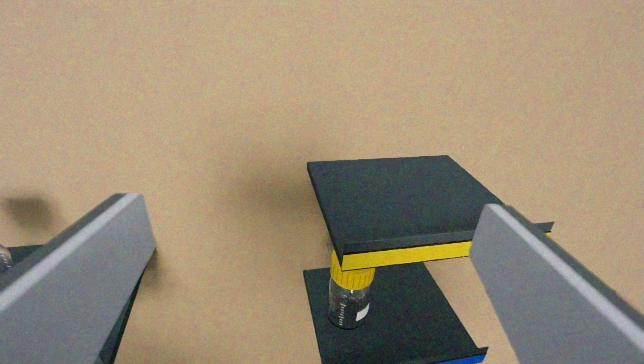

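>>> {"api": "move", "payload": {
  "joints": {"right_shoulder_pitch_rad":-0.291,"right_shoulder_roll_rad":-1.076,"right_shoulder_yaw_rad":-0.591,"right_elbow_rad":-2.241,"right_forearm_roll_rad":-0.858,"right_wrist_pitch_rad":1.154,"right_hand_roll_rad":1.126},
  "min_time_s": 1.1,
  "cameras": []
}}

>>> {"api": "move", "payload": {
  "joints": {"right_shoulder_pitch_rad":0.089,"right_shoulder_roll_rad":-0.62,"right_shoulder_yaw_rad":-0.429,"right_elbow_rad":-2.29,"right_forearm_roll_rad":-0.628,"right_wrist_pitch_rad":0.729,"right_hand_roll_rad":1.409},
  "min_time_s": 1.2,
  "cameras": ["right_wrist_camera","head_camera"]
}}

Scene clock: 163.47 s.
Joint torques (N m): left_arm=[-6.86 10.62 7.28 -7.91 -0.07 -2.12 0.07] | right_arm=[-10.16 -17.1 -6.47 -1.65 0.65 -1.33 -0.15]
External joint torques (N m): left_arm=[0.12 0.21 0.63 -0.41 -0.02 -0.11 0.06] | right_arm=[0.3 -2.02 0.19 -0.28 -0.18 0.46 -0.14]
Wrist force (N): left_arm=[1.8 -4.4 1.4] | right_arm=[2.9 4.2 0.6]
Wrist torque (N m): left_arm=[0.10 0.22 0.02] | right_arm=[-0.15 0.04 -0.24]
Wrist force, peak (N): left_arm=[2.1 -4.7 1.2] | right_arm=[2.6 6.1 -1.1]
move: done
base_odometry: x=+3.379 y=+0.483 heading=+0.187
lidar_m: 0.45 0.47 0.65 1.33 2.12 3.07 5.39 3.02 2.42 1.69 0.64 0.47
base_status: not commanded
joint_positions: torso_squat_rad=+0.350 torso_shift_rad=+0.000 torso_pitch_rad=+0.000 torso_yaw_rad=+0.000 left_shoulder_pitch_rad=+0.227 left_shoulder_roll_rad=+0.598 left_shoulder_yaw_rad=+0.395 left_elbow_rad=-2.275 left_forearm_roll_rad=+0.645 left_wrist_pitch_rad=+0.569 left_hand_roll_rad=-1.455 left_gripper_m=+0.100 right_shoulder_pitch_rad=-0.291 right_shoulder_roll_rad=-1.076 right_shoulder_yaw_rad=-0.591 right_elbow_rad=-2.241 right_forearm_roll_rad=-0.858 right_wrist_pitch_rad=+1.154 right_hand_roll_rad=+1.126 right_gripper_m=+0.100 head_pan_rad=-0.350 head_tilt_rad=+0.300
joint_status: all done
wheel_motors_off: 0
motor_effort: left_wheel=-1(2) right_wheel=+1(3)
chest: x=-0.2280 y=-0.0002 z=+1.2475 quat_wxyz=(+1.000, +0.000, +0.000, +0.000) (m; base frame)
left_hand: x=+0.2001 y=+0.3899 z=+1.2251 quat_wxyz=(+0.500, +0.500, -0.500, -0.500) (m; base frame)
right_hand: x=+0.2058 y=-0.3911 z=+1.4395 quat_wxyz=(+0.501, -0.500, -0.499, +0.500) (m; base frame)
pictures: none
No camera images: "cameras" was empty.

Scene clock: 164.97 s.
Joint torques (N m): left_arm=[-7.06 10.62 7.01 -8.03 -0.13 -1.91 0.05] | right_arm=[-7.13 -12.54 -4.39 -6.72 0.33 -1.73 -0.03]
External joint torques (N m): left_arm=[-0.08 0.21 0.37 -0.53 -0.09 0.1 0.04] | right_arm=[1.08 -1.05 1.75 -0.08 -0.01 0.22 -0.03]
Wrist force (N): left_arm=[1.7 -4.0 0.9] | right_arm=[2.9 4.6 0.9]
Wrist torque (N m): left_arm=[0.06 0.21 0.03] | right_arm=[-0.24 0.03 -0.26]
Wrist force, peak (N): left_arm=[2.0 -4.7 1.4] | right_arm=[3.1 5.9 1.3]
move: done
base_odometry: x=+3.379 y=+0.483 heading=+0.187
lidar_m: 0.45 0.47 0.65 1.32 2.12 3.08 5.39 3.02 2.42 1.69 0.64 0.47
base_status: not commanded
joint_positions: torso_squat_rad=+0.350 torso_shift_rad=+0.000 torso_pitch_rad=+0.000 torso_yaw_rad=+0.000 left_shoulder_pitch_rad=+0.227 left_shoulder_roll_rad=+0.598 left_shoulder_yaw_rad=+0.395 left_elbow_rad=-2.275 left_forearm_roll_rad=+0.645 left_wrist_pitch_rad=+0.569 left_hand_roll_rad=-1.455 left_gripper_m=+0.100 right_shoulder_pitch_rad=+0.089 right_shoulder_roll_rad=-0.620 right_shoulder_yaw_rad=-0.429 right_elbow_rad=-2.290 right_forearm_roll_rad=-0.628 right_wrist_pitch_rad=+0.729 right_hand_roll_rad=+1.409 right_gripper_m=+0.100 head_pan_rad=-0.350 head_tilt_rad=+0.300
joint_status: all done
wheel_motors_off: 0
motor_effort: left_wheel=-1(2) right_wheel=+1(3)
chest: x=-0.2280 y=-0.0002 z=+1.2475 quat_wxyz=(+1.000, +0.000, +0.000, +0.000) (m; base frame)
left_hand: x=+0.2001 y=+0.3899 z=+1.2251 quat_wxyz=(+0.500, +0.500, -0.500, -0.500) (m; base frame)
right_hand: x=+0.2148 y=-0.3857 z=+1.2621 quat_wxyz=(+0.500, -0.500, -0.500, +0.499) (m; base frame)
pictures: head_camera, right_wrist_camera
camera_calibration:
head_camera: T_world_to_cam=[[-0.370099, -0.928723, 0.0223633, -0.104195], [-0.249713, 0.076267, -0.965312, 1.40445], [0.894802, -0.362845, -0.260141, 0.503822], [0, 0, 0, 1]] pos_world=[-0.138675, -0.0210723, 1.48913]
right_wrist_camera: T_world_to_cam=[[-0.0181898, -0.998563, 0.0504051, -0.449656], [-0.495318, -0.0347927, -0.868015, 1.21548], [0.868521, -0.0407556, -0.493973, 0.49321], [0, 0, 0, 1]] pos_world=[0.165508, -0.386619, 1.32136]

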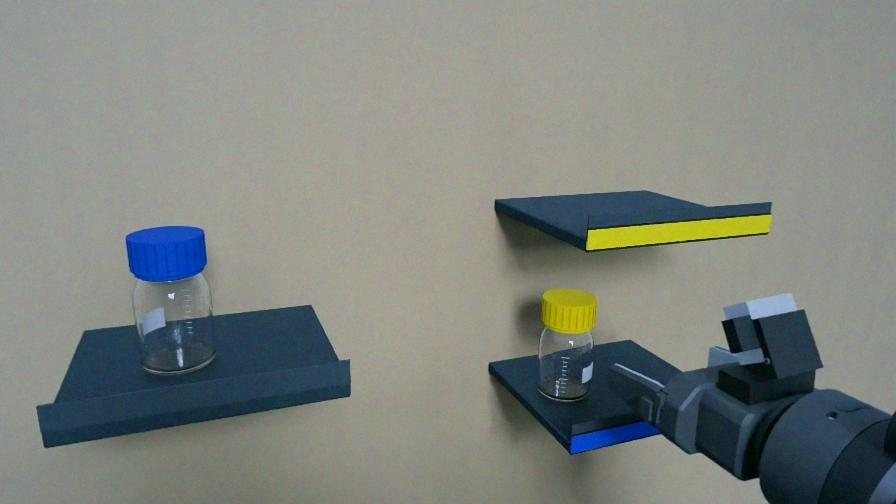

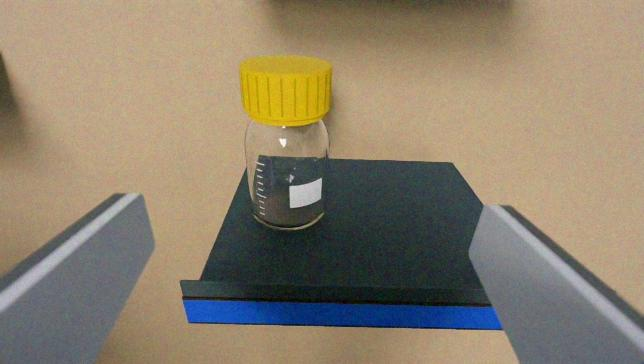

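>>> {"api": "move", "payload": {
  "target": {"side":"right","x":0.265,"y":-0.373,"z":1.246,"quat_wxyz":[0.5,-0.5,-0.5,0.5]},
  "min_time_s": 0.8,
  "cameras": []
}}

>>> {"api": "move", "payload": {
  "target": {"side":"right","x":0.32,"y":-0.371,"z":1.243,"quat_wxyz":[0.5,-0.5,-0.5,0.5]},
  "min_time_s": 0.8,
  "cameras": ["right_wrist_camera"]
}}

Scene clock: 166.87 s.
Joint torques (N m): left_arm=[-7.26 10.28 6.97 -7.74 -0.17 -2.15 0.06] | right_arm=[-11.7 -11.28 -3.4 -6.84 0.29 -1.86 0.14]
External joint torques (N m): left_arm=[-0.28 -0.13 0.33 -0.24 -0.12 -0.13 0.05] | right_arm=[-0.55 -0.12 2.35 0.72 -0.01 0.09 0.15]
Wrist force (N): left_arm=[1.9 -4.5 1.0] | right_arm=[3.1 5.3 0.1]
Wrist torque (N m): left_arm=[0.13 0.23 0.04] | right_arm=[-0.36 0.11 -0.28]
Wrist force, peak (N): left_arm=[1.7 -4.7 1.2] | right_arm=[3.9 5.3 0.4]
move: done
base_odometry: x=+3.379 y=+0.483 heading=+0.187
lidar_m: 0.45 0.47 0.66 1.32 2.13 3.08 5.39 3.02 2.42 1.68 0.64 0.46
base_status: not commanded
joint_positions: torso_squat_rad=+0.350 torso_shift_rad=+0.000 torso_pitch_rad=+0.000 torso_yaw_rad=+0.000 left_shoulder_pitch_rad=+0.227 left_shoulder_roll_rad=+0.598 left_shoulder_yaw_rad=+0.395 left_elbow_rad=-2.275 left_forearm_roll_rad=+0.645 left_wrist_pitch_rad=+0.569 left_hand_roll_rad=-1.455 left_gripper_m=+0.100 right_shoulder_pitch_rad=-0.067 right_shoulder_roll_rad=-0.570 right_shoulder_yaw_rad=-0.310 right_elbow_rad=-2.125 right_forearm_roll_rad=-0.523 right_wrist_pitch_rad=+0.693 right_hand_roll_rad=+1.441 right_gripper_m=+0.100 head_pan_rad=-0.350 head_tilt_rad=+0.300
joint_status: all done
wheel_motors_off: 0
motor_effort: left_wheel=-1(2) right_wheel=+0(2)
chest: x=-0.2280 y=-0.0002 z=+1.2475 quat_wxyz=(+1.000, +0.000, +0.000, +0.000) (m; base frame)
left_hand: x=+0.2001 y=+0.3899 z=+1.2251 quat_wxyz=(+0.500, +0.500, -0.500, -0.500) (m; base frame)
right_hand: x=+0.2642 y=-0.3727 z=+1.2459 quat_wxyz=(+0.500, -0.500, -0.500, +0.500) (m; base frame)
right_hand_status: reached (checked arc, planned for 0.8 s): 1 mm and 0.1 deg off.
pictures: none
No camera images: "cameras" was empty.

Scene clock: 168.00 s.
Joint torques (N m): left_arm=[-6.98 10.4 6.91 -7.94 -0.13 -2.14 0.12] | right_arm=[-14.58 -12.17 -3.37 -7.28 0.4 -2.01 0.05]
External joint torques (N m): left_arm=[0 -0.01 0.27 -0.44 -0.09 -0.13 0.1] | right_arm=[-0.13 -0.56 2.21 0.87 0.14 -0.04 0.06]
Wrist force (N): left_arm=[2.0 -4.3 1.3] | right_arm=[2.8 5.0 1.0]
Wrist torque (N m): left_arm=[0.09 0.26 0.03] | right_arm=[-0.27 0.07 -0.27]
Wrist force, peak (N): left_arm=[2.0 -4.6 1.1] | right_arm=[2.6 5.6 0.1]
move: done
base_odometry: x=+3.379 y=+0.483 heading=+0.187
lidar_m: 0.45 0.47 0.65 1.32 2.12 3.07 5.39 3.01 2.42 1.68 0.64 0.46
base_status: not commanded
joint_positions: torso_squat_rad=+0.350 torso_shift_rad=+0.000 torso_pitch_rad=+0.000 torso_yaw_rad=+0.000 left_shoulder_pitch_rad=+0.227 left_shoulder_roll_rad=+0.598 left_shoulder_yaw_rad=+0.395 left_elbow_rad=-2.275 left_forearm_roll_rad=+0.645 left_wrist_pitch_rad=+0.569 left_hand_roll_rad=-1.455 left_gripper_m=+0.100 right_shoulder_pitch_rad=-0.248 right_shoulder_roll_rad=-0.564 right_shoulder_yaw_rad=-0.237 right_elbow_rad=-1.895 right_forearm_roll_rad=-0.489 right_wrist_pitch_rad=+0.634 right_hand_roll_rad=+1.478 right_gripper_m=+0.100 head_pan_rad=-0.350 head_tilt_rad=+0.300
joint_status: all done
wheel_motors_off: 0
motor_effort: left_wheel=-2(2) right_wheel=+1(2)
chest: x=-0.2280 y=-0.0002 z=+1.2475 quat_wxyz=(+1.000, +0.000, +0.000, +0.000) (m; base frame)
left_hand: x=+0.2001 y=+0.3899 z=+1.2251 quat_wxyz=(+0.500, +0.500, -0.500, -0.500) (m; base frame)
right_hand: x=+0.3199 y=-0.3712 z=+1.2431 quat_wxyz=(+0.500, -0.500, -0.500, +0.500) (m; base frame)
right_hand_status: reached (checked arc, planned for 0.8 s): 0 mm and 0.0 deg off.
pictures: right_wrist_camera
camera_calibration:
right_wrist_camera: T_world_to_cam=[[-0.0171822, -0.998525, 0.0514964, -0.433892], [-0.496291, -0.0361941, -0.867401, 1.25059], [0.867986, -0.0404611, -0.494937, 0.394697], [0, 0, 0, 1]] pos_world=[0.270609, -0.372018, 1.30246]

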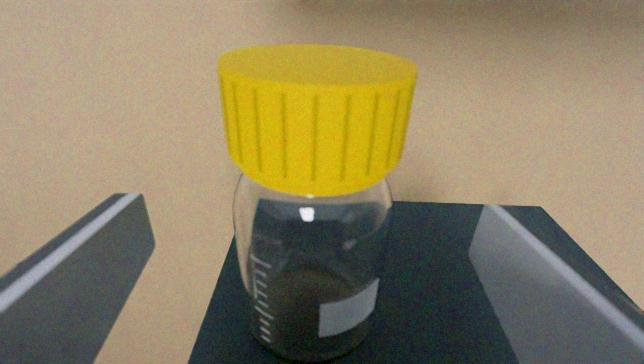

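>>> {"api": "move", "payload": {
  "target": {"side":"right","x":0.349,"y":-0.372,"z":1.238,"quat_wxyz":[0.5,-0.5,-0.5,0.5]},
  "min_time_s": 0.7,
  "cameras": ["right_wrist_camera"]
}}

Scene clock: 169.53 s.
Joint torques (N m): left_arm=[-6.97 10.8 7.18 -7.82 -0.21 -2.12 -0.01] | right_arm=[-16.1 -12.04 -3.27 -7.56 -0.04 -2.11 0.23]
External joint torques (N m): left_arm=[0.01 0.39 0.54 -0.32 -0.16 -0.11 -0.02] | right_arm=[-0.03 -0.14 2.23 0.92 -0.26 -0.14 0.24]
Wrist force (N): left_arm=[1.6 -4.2 1.1] | right_arm=[3.2 3.8 0.5]
Wrist torque (N m): left_arm=[0.09 0.21 0.03] | right_arm=[-0.19 0.10 -0.28]
Wrist force, peak (N): left_arm=[2.0 -4.6 1.2] | right_arm=[3.3 5.2 0.2]
move: done
base_odometry: x=+3.379 y=+0.483 heading=+0.187
lidar_m: 0.45 0.47 0.64 1.32 2.12 3.08 5.39 3.02 2.41 1.69 0.64 0.47
base_status: not commanded
joint_positions: torso_squat_rad=+0.350 torso_shift_rad=+0.000 torso_pitch_rad=+0.000 torso_yaw_rad=+0.000 left_shoulder_pitch_rad=+0.227 left_shoulder_roll_rad=+0.598 left_shoulder_yaw_rad=+0.395 left_elbow_rad=-2.275 left_forearm_roll_rad=+0.645 left_wrist_pitch_rad=+0.569 left_hand_roll_rad=-1.455 left_gripper_m=+0.100 right_shoulder_pitch_rad=-0.334 right_shoulder_roll_rad=-0.563 right_shoulder_yaw_rad=-0.203 right_elbow_rad=-1.753 right_forearm_roll_rad=-0.493 right_wrist_pitch_rad=+0.577 right_hand_roll_rad=+1.510 right_gripper_m=+0.100 head_pan_rad=-0.350 head_tilt_rad=+0.300
joint_status: all done
wheel_motors_off: 0
motor_effort: left_wheel=-2(2) right_wheel=+0(2)
chest: x=-0.2280 y=-0.0002 z=+1.2475 quat_wxyz=(+1.000, +0.000, +0.000, +0.000) (m; base frame)
left_hand: x=+0.2001 y=+0.3899 z=+1.2251 quat_wxyz=(+0.500, +0.500, -0.500, -0.500) (m; base frame)
right_hand: x=+0.3487 y=-0.3722 z=+1.2381 quat_wxyz=(+0.500, -0.500, -0.500, +0.500) (m; base frame)
right_hand_status: reached (checked arc, planned for 0.7 s): 0 mm and 0.0 deg off.
pictures: right_wrist_camera
camera_calibration:
right_wrist_camera: T_world_to_cam=[[-0.0177106, -0.998512, 0.051568, -0.434169], [-0.496423, -0.0359882, -0.867334, 1.26053], [0.8679, -0.0409606, -0.495047, 0.367163], [0, 0, 0, 1]] pos_world=[0.299407, -0.37312, 1.29746]

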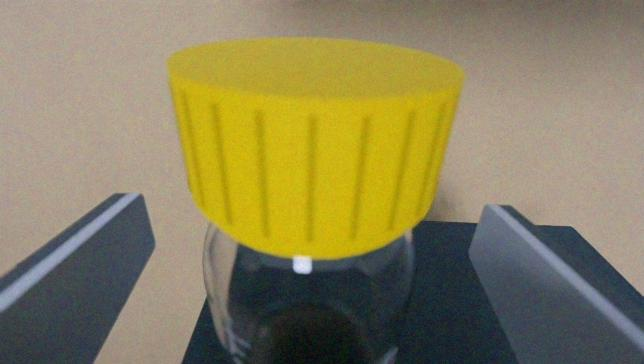

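>>> {"api": "move", "payload": {
  "joints": {"right_gripper_m":0.045},
  "cameras": []
}}

>>> {"api": "move", "payload": {
  "target": {"side":"right","x":0.348,"y":-0.372,"z":1.245,"quat_wxyz":[0.5,-0.5,-0.5,0.5]},
  "min_time_s": 0.5,
  "cameras": ["right_wrist_camera"]
}}

>>> {"api": "move", "payload": {
  "target": {"side":"right","x":0.326,"y":-0.374,"z":1.246,"quat_wxyz":[0.5,-0.5,-0.5,0.5]},
  "min_time_s": 0.6,
  "cameras": []
}}

>>> {"api": "move", "payload": {
  "target": {"side":"right","x":0.324,"y":-0.375,"z":1.271,"quat_wxyz":[0.5,-0.5,-0.5,0.5]},
  "min_time_s": 0.7,
  "cameras": ["head_camera"]
}}

>>> {"api": "move", "payload": {
  "target": {"side":"right","x":0.27,"y":-0.382,"z":1.275,"quat_wxyz":[0.5,-0.5,-0.5,0.5]},
  "min_time_s": 0.8,
  "cameras": []
}}

>>> {"api": "move", "payload": {
  "target": {"side":"right","x":0.205,"y":-0.39,"z":1.29,"quat_wxyz":[0.5,-0.5,-0.5,0.5]},
  "min_time_s": 0.9,
  "cameras": ["right_wrist_camera"]
}}

Scene clock: 172.73 s.
Joint torques (N m): left_arm=[-7.09 10.77 6.89 -7.85 -0.08 -2.22 0.06] | right_arm=[-16.53 -12.41 -3.2 -7.61 0.21 -1.94 0.09]
External joint torques (N m): left_arm=[-0.11 0.36 0.25 -0.35 -0.04 -0.21 0.05] | right_arm=[-0.47 -0.52 2.3 0.87 -0.02 0.03 0.09]
Wrist force (N): left_arm=[1.8 -4.6 0.9] | right_arm=[4.1 4.3 0.5]
Wrist torque (N m): left_arm=[0.16 0.22 0.03] | right_arm=[-0.22 0.09 -0.33]
Wrist force, peak (N): left_arm=[2.0 -4.6 1.2] | right_arm=[4.8 4.4 0.3]
move: off_target
base_odometry: x=+3.379 y=+0.483 heading=+0.187
lidar_m: 0.45 0.47 0.66 1.32 2.13 3.08 5.39 3.02 2.42 1.68 0.64 0.47
base_status: not commanded
joint_positions: torso_squat_rad=+0.350 torso_shift_rad=+0.000 torso_pitch_rad=+0.000 torso_yaw_rad=+0.000 left_shoulder_pitch_rad=+0.227 left_shoulder_roll_rad=+0.598 left_shoulder_yaw_rad=+0.395 left_elbow_rad=-2.275 left_forearm_roll_rad=+0.645 left_wrist_pitch_rad=+0.569 left_hand_roll_rad=-1.455 left_gripper_m=+0.100 right_shoulder_pitch_rad=-0.334 right_shoulder_roll_rad=-0.563 right_shoulder_yaw_rad=-0.203 right_elbow_rad=-1.753 right_forearm_roll_rad=-0.493 right_wrist_pitch_rad=+0.577 right_hand_roll_rad=+1.510 right_gripper_m=+0.055 head_pan_rad=-0.350 head_tilt_rad=+0.300
joint_status: right_gripper_m off_target (ended at +0.055, target +0.045)
wheel_motors_off: 0
motor_effort: left_wheel=-2(2) right_wheel=+1(2)
chest: x=-0.2280 y=-0.0002 z=+1.2475 quat_wxyz=(+1.000, +0.000, +0.000, +0.000) (m; base frame)
left_hand: x=+0.2001 y=+0.3899 z=+1.2251 quat_wxyz=(+0.500, +0.500, -0.500, -0.500) (m; base frame)
right_hand: x=+0.3487 y=-0.3722 z=+1.2381 quat_wxyz=(+0.500, -0.500, -0.500, +0.500) (m; base frame)
pictures: none
No camera images: "cameras" was empty.

Scene clock: 173.57 s.
Joint torques (N m): left_arm=[-7.57 10.74 6.82 -7.81 -0.11 -2.11 -0.02] | right_arm=[-17.84 -14.74 -6.36 -8.88 -0.12 -2.02 -0.26]
External joint torques (N m): left_arm=[-0.58 0.33 0.18 -0.31 -0.07 -0.09 -0.04] | right_arm=[-1.74 -2.79 -0.85 -0.5 -0.34 -0.05 -0.25]
Wrist force (N): left_arm=[1.5 -4.3 1.1] | right_arm=[3.3 6.1 0.2]
Wrist torque (N m): left_arm=[0.12 0.18 0.03] | right_arm=[-0.17 0.13 -0.14]
Wrist force, peak (N): left_arm=[1.7 -4.6 1.5] | right_arm=[4.1 6.7 0.5]
move: done
base_odometry: x=+3.379 y=+0.483 heading=+0.187
lidar_m: 0.45 0.47 0.65 1.32 2.12 3.08 5.39 3.02 2.42 1.68 0.63 0.46
base_status: not commanded
joint_positions: torso_squat_rad=+0.350 torso_shift_rad=+0.000 torso_pitch_rad=+0.000 torso_yaw_rad=+0.000 left_shoulder_pitch_rad=+0.227 left_shoulder_roll_rad=+0.598 left_shoulder_yaw_rad=+0.395 left_elbow_rad=-2.275 left_forearm_roll_rad=+0.645 left_wrist_pitch_rad=+0.569 left_hand_roll_rad=-1.455 left_gripper_m=+0.100 right_shoulder_pitch_rad=-0.342 right_shoulder_roll_rad=-0.569 right_shoulder_yaw_rad=-0.208 right_elbow_rad=-1.765 right_forearm_roll_rad=-0.494 right_wrist_pitch_rad=+0.598 right_hand_roll_rad=+1.503 right_gripper_m=+0.055 head_pan_rad=-0.350 head_tilt_rad=+0.300
joint_status: all done
wheel_motors_off: 0
motor_effort: left_wheel=-1(2) right_wheel=+2(2)
chest: x=-0.2280 y=-0.0002 z=+1.2475 quat_wxyz=(+1.000, +0.000, +0.000, +0.000) (m; base frame)
left_hand: x=+0.2001 y=+0.3899 z=+1.2251 quat_wxyz=(+0.500, +0.500, -0.500, -0.500) (m; base frame)
right_hand: x=+0.3480 y=-0.3719 z=+1.2444 quat_wxyz=(+0.500, -0.500, -0.500, +0.500) (m; base frame)
right_hand_status: reached (checked arc, planned for 0.5 s): 1 mm and 0.0 deg off.
pictures: right_wrist_camera
camera_calibration:
right_wrist_camera: T_world_to_cam=[[-0.016528, -0.998542, 0.0513848, -0.434334], [-0.496855, -0.0363953, -0.86707, 1.26538], [0.867676, -0.0398618, -0.495529, 0.372054], [0, 0, 0, 1]] pos_world=[0.298709, -0.372817, 1.30385]

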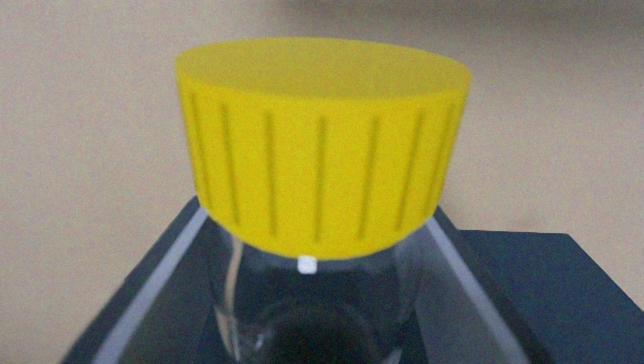

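Scene clock: 174.50 s.
Joint torques (N m): left_arm=[-7.13 10.4 6.9 -7.86 -0.18 -2.15 0.08] | right_arm=[-14.08 -14.41 -6.09 -8.16 0.19 -2.23 -0.21]
External joint torques (N m): left_arm=[-0.14 -0.01 0.26 -0.36 -0.14 -0.14 0.07] | right_arm=[0.75 -2.56 -0.44 -0.01 -0.06 -0.26 -0.2]
Wrist force (N): left_arm=[1.8 -4.8 1.1] | right_arm=[3.1 6.4 0.2]
Wrist torque (N m): left_arm=[0.17 0.22 0.02] | right_arm=[-0.21 0.13 -0.14]
Wrist force, peak (N): left_arm=[1.8 -4.8 1.1] | right_arm=[3.9 6.5 0.5]
move: done
base_odometry: x=+3.379 y=+0.483 heading=+0.187
lidar_m: 0.45 0.47 0.65 1.32 2.12 3.08 5.39 3.01 2.42 1.68 0.64 0.46
base_status: not commanded
joint_positions: torso_squat_rad=+0.350 torso_shift_rad=+0.000 torso_pitch_rad=+0.000 torso_yaw_rad=+0.000 left_shoulder_pitch_rad=+0.227 left_shoulder_roll_rad=+0.598 left_shoulder_yaw_rad=+0.395 left_elbow_rad=-2.275 left_forearm_roll_rad=+0.645 left_wrist_pitch_rad=+0.569 left_hand_roll_rad=-1.455 left_gripper_m=+0.100 right_shoulder_pitch_rad=-0.271 right_shoulder_roll_rad=-0.576 right_shoulder_yaw_rad=-0.234 right_elbow_rad=-1.864 right_forearm_roll_rad=-0.501 right_wrist_pitch_rad=+0.630 right_hand_roll_rad=+1.484 right_gripper_m=+0.055 head_pan_rad=-0.350 head_tilt_rad=+0.300
joint_status: all done
wheel_motors_off: 0
motor_effort: left_wheel=-1(2) right_wheel=+2(2)
chest: x=-0.2280 y=-0.0002 z=+1.2475 quat_wxyz=(+1.000, +0.000, +0.000, +0.000) (m; base frame)
left_hand: x=+0.2001 y=+0.3899 z=+1.2251 quat_wxyz=(+0.500, +0.500, -0.500, -0.500) (m; base frame)
right_hand: x=+0.3261 y=-0.3738 z=+1.2458 quat_wxyz=(+0.500, -0.500, -0.500, +0.500) (m; base frame)
right_hand_status: reached (checked arc, planned for 0.6 s): 0 mm and 0.0 deg off.
pictures: none
No camera images: "cameras" was empty.

Scene clock: 175.53 s.
Joint torques (N m): left_arm=[-7.26 10.59 6.98 -7.91 -0.08 -2.1 0.03] | right_arm=[-16.54 -14.46 -6.85 -7.94 0.2 -1.94 -0.18]
External joint torques (N m): left_arm=[-0.28 0.18 0.34 -0.41 -0.04 -0.08 0.01] | right_arm=[-1.54 -2.29 -1.15 -0.22 -0.08 0.02 -0.17]
Wrist force (N): left_arm=[1.9 -4.1 1.1] | right_arm=[3.6 6.6 0.6]
Wrist torque (N m): left_arm=[0.07 0.21 0.03] | right_arm=[-0.24 0.14 -0.10]
Wrist force, peak (N): left_arm=[2.1 -4.5 1.2] | right_arm=[3.7 6.9 1.0]
move: done
base_odometry: x=+3.379 y=+0.483 heading=+0.187
lidar_m: 0.45 0.47 0.64 1.33 2.12 3.08 5.39 3.02 2.43 1.68 0.64 0.47
base_status: not commanded
joint_positions: torso_squat_rad=+0.350 torso_shift_rad=+0.000 torso_pitch_rad=+0.000 torso_yaw_rad=+0.000 left_shoulder_pitch_rad=+0.227 left_shoulder_roll_rad=+0.598 left_shoulder_yaw_rad=+0.395 left_elbow_rad=-2.275 left_forearm_roll_rad=+0.645 left_wrist_pitch_rad=+0.569 left_hand_roll_rad=-1.455 left_gripper_m=+0.100 right_shoulder_pitch_rad=-0.303 right_shoulder_roll_rad=-0.604 right_shoulder_yaw_rad=-0.255 right_elbow_rad=-1.897 right_forearm_roll_rad=-0.509 right_wrist_pitch_rad=+0.698 right_hand_roll_rad=+1.460 right_gripper_m=+0.055 head_pan_rad=-0.350 head_tilt_rad=+0.300
joint_status: all done
wheel_motors_off: 0
motor_effort: left_wheel=-2(2) right_wheel=+2(3)
chest: x=-0.2280 y=-0.0002 z=+1.2475 quat_wxyz=(+1.000, +0.000, +0.000, +0.000) (m; base frame)
left_hand: x=+0.2001 y=+0.3899 z=+1.2251 quat_wxyz=(+0.500, +0.500, -0.500, -0.500) (m; base frame)
right_hand: x=+0.3235 y=-0.3747 z=+1.2701 quat_wxyz=(+0.499, -0.501, -0.501, +0.500) (m; base frame)
right_hand_status: reached (checked arc, planned for 0.7 s): 1 mm and 0.2 deg off.
pictures: head_camera
camera_calibration:
head_camera: T_world_to_cam=[[-0.370075, -0.928731, 0.0224524, -0.104325], [-0.249748, 0.0761813, -0.965309, 1.40444], [0.894802, -0.362844, -0.260141, 0.503823], [0, 0, 0, 1]] pos_world=[-0.138675, -0.0210721, 1.48912]

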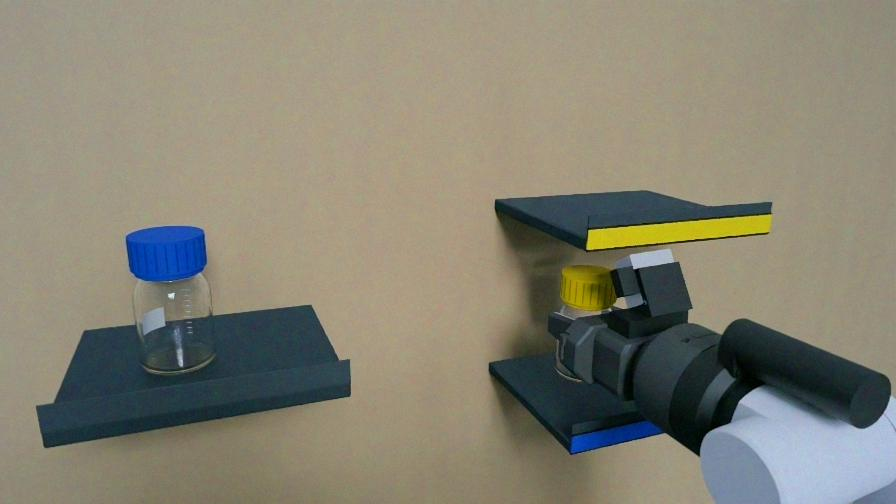

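Scene clock: 176.67 s.
Joint torques (N m): left_arm=[-7.11 10.41 7.41 -7.94 -0.16 -1.96 0.08] | right_arm=[-11.33 -14.53 -6.88 -7.28 0.2 -2.13 -0.18]
External joint torques (N m): left_arm=[-0.13 0 0.77 -0.43 -0.11 0.05 0.06] | right_arm=[0.61 -2.36 -0.86 -0.33 -0.14 -0.18 -0.17]
Wrist force (N): left_arm=[1.9 -4.1 1.2] | right_arm=[2.3 6.8 1.1]
Wrist torque (N m): left_arm=[0.07 0.24 0.02] | right_arm=[-0.34 0.01 -0.11]
Wrist force, peak (N): left_arm=[2.1 -4.6 1.3] | right_arm=[2.4 7.7 0.9]
move: done
base_odometry: x=+3.379 y=+0.483 heading=+0.187
lidar_m: 0.45 0.47 0.65 1.32 2.12 3.08 5.39 3.03 2.42 1.69 0.64 0.46
base_status: not commanded
joint_positions: torso_squat_rad=+0.350 torso_shift_rad=+0.000 torso_pitch_rad=+0.000 torso_yaw_rad=+0.000 left_shoulder_pitch_rad=+0.227 left_shoulder_roll_rad=+0.598 left_shoulder_yaw_rad=+0.395 left_elbow_rad=-2.275 left_forearm_roll_rad=+0.645 left_wrist_pitch_rad=+0.569 left_hand_roll_rad=-1.455 left_gripper_m=+0.100 right_shoulder_pitch_rad=-0.137 right_shoulder_roll_rad=-0.634 right_shoulder_yaw_rad=-0.340 right_elbow_rad=-2.107 right_forearm_roll_rad=-0.562 right_wrist_pitch_rad=+0.760 right_hand_roll_rad=+1.416 right_gripper_m=+0.055 head_pan_rad=-0.350 head_tilt_rad=+0.300
joint_status: all done
wheel_motors_off: 0
motor_effort: left_wheel=-1(2) right_wheel=+1(2)
chest: x=-0.2280 y=-0.0002 z=+1.2475 quat_wxyz=(+1.000, +0.000, +0.000, +0.000) (m; base frame)
left_hand: x=+0.2001 y=+0.3899 z=+1.2251 quat_wxyz=(+0.500, +0.500, -0.500, -0.500) (m; base frame)
right_hand: x=+0.2709 y=-0.3817 z=+1.2750 quat_wxyz=(+0.500, -0.500, -0.500, +0.500) (m; base frame)
right_hand_status: reached (checked arc, planned for 0.8 s): 1 mm and 0.0 deg off.
pictures: none
No camera images: "cameras" was empty.

Scene clock: 177.90 s.
Joint torques (N m): left_arm=[-7.24 10.53 7.24 -8.04 -0.17 -2.26 0.19] | right_arm=[-7.68 -14.79 -6.5 -6.02 0.51 -2.1 -0.19]
External joint torques (N m): left_arm=[-0.25 0.12 0.6 -0.54 -0.12 -0.25 0.18] | right_arm=[0.36 -2.61 -0.22 -0.3 0.1 -0.16 -0.18]
Wrist force (N): left_arm=[2.0 -4.3 0.9] | right_arm=[3.1 6.6 0.5]
Wrist torque (N m): left_arm=[0.10 0.23 0.04] | right_arm=[-0.29 0.03 -0.11]
Wrist force, peak (N): left_arm=[2.2 -4.5 1.3] | right_arm=[3.3 7.4 0.2]
move: done
base_odometry: x=+3.379 y=+0.483 heading=+0.187
lidar_m: 0.45 0.47 0.66 1.32 2.12 3.08 5.39 3.01 2.42 1.68 0.64 0.47
base_status: not commanded
joint_positions: torso_squat_rad=+0.350 torso_shift_rad=+0.000 torso_pitch_rad=+0.000 torso_yaw_rad=+0.000 left_shoulder_pitch_rad=+0.227 left_shoulder_roll_rad=+0.598 left_shoulder_yaw_rad=+0.395 left_elbow_rad=-2.275 left_forearm_roll_rad=+0.645 left_wrist_pitch_rad=+0.569 left_hand_roll_rad=-1.455 left_gripper_m=+0.100 right_shoulder_pitch_rad=+0.072 right_shoulder_roll_rad=-0.678 right_shoulder_yaw_rad=-0.498 right_elbow_rad=-2.334 right_forearm_roll_rad=-0.680 right_wrist_pitch_rad=+0.812 right_hand_roll_rad=+1.365 right_gripper_m=+0.055 head_pan_rad=-0.350 head_tilt_rad=+0.300
joint_status: all done
wheel_motors_off: 0
motor_effort: left_wheel=-1(2) right_wheel=+1(3)
chest: x=-0.2280 y=-0.0002 z=+1.2475 quat_wxyz=(+1.000, +0.000, +0.000, +0.000) (m; base frame)
left_hand: x=+0.2001 y=+0.3899 z=+1.2251 quat_wxyz=(+0.500, +0.500, -0.500, -0.500) (m; base frame)
right_hand: x=+0.2051 y=-0.3899 z=+1.2899 quat_wxyz=(+0.500, -0.500, -0.500, +0.500) (m; base frame)
right_hand_status: reached (checked arc, planned for 0.9 s): 0 mm and 0.0 deg off.
pictures: right_wrist_camera
camera_calibration:
right_wrist_camera: T_world_to_cam=[[-0.0167811, -0.998549, 0.0511669, -0.456672], [-0.496586, -0.0360929, -0.867237, 1.23339], [0.867825, -0.039962, -0.49526, 0.517399], [0, 0, 0, 1]] pos_world=[0.155809, -0.390817, 1.34925]

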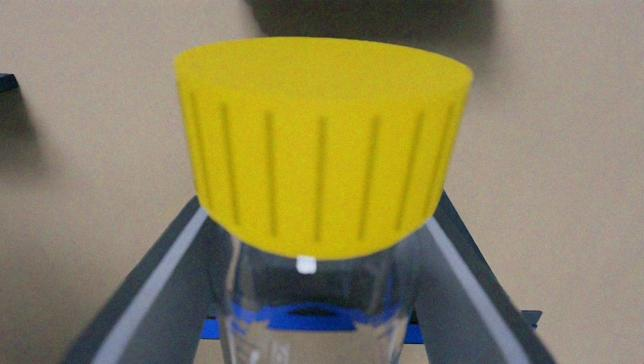

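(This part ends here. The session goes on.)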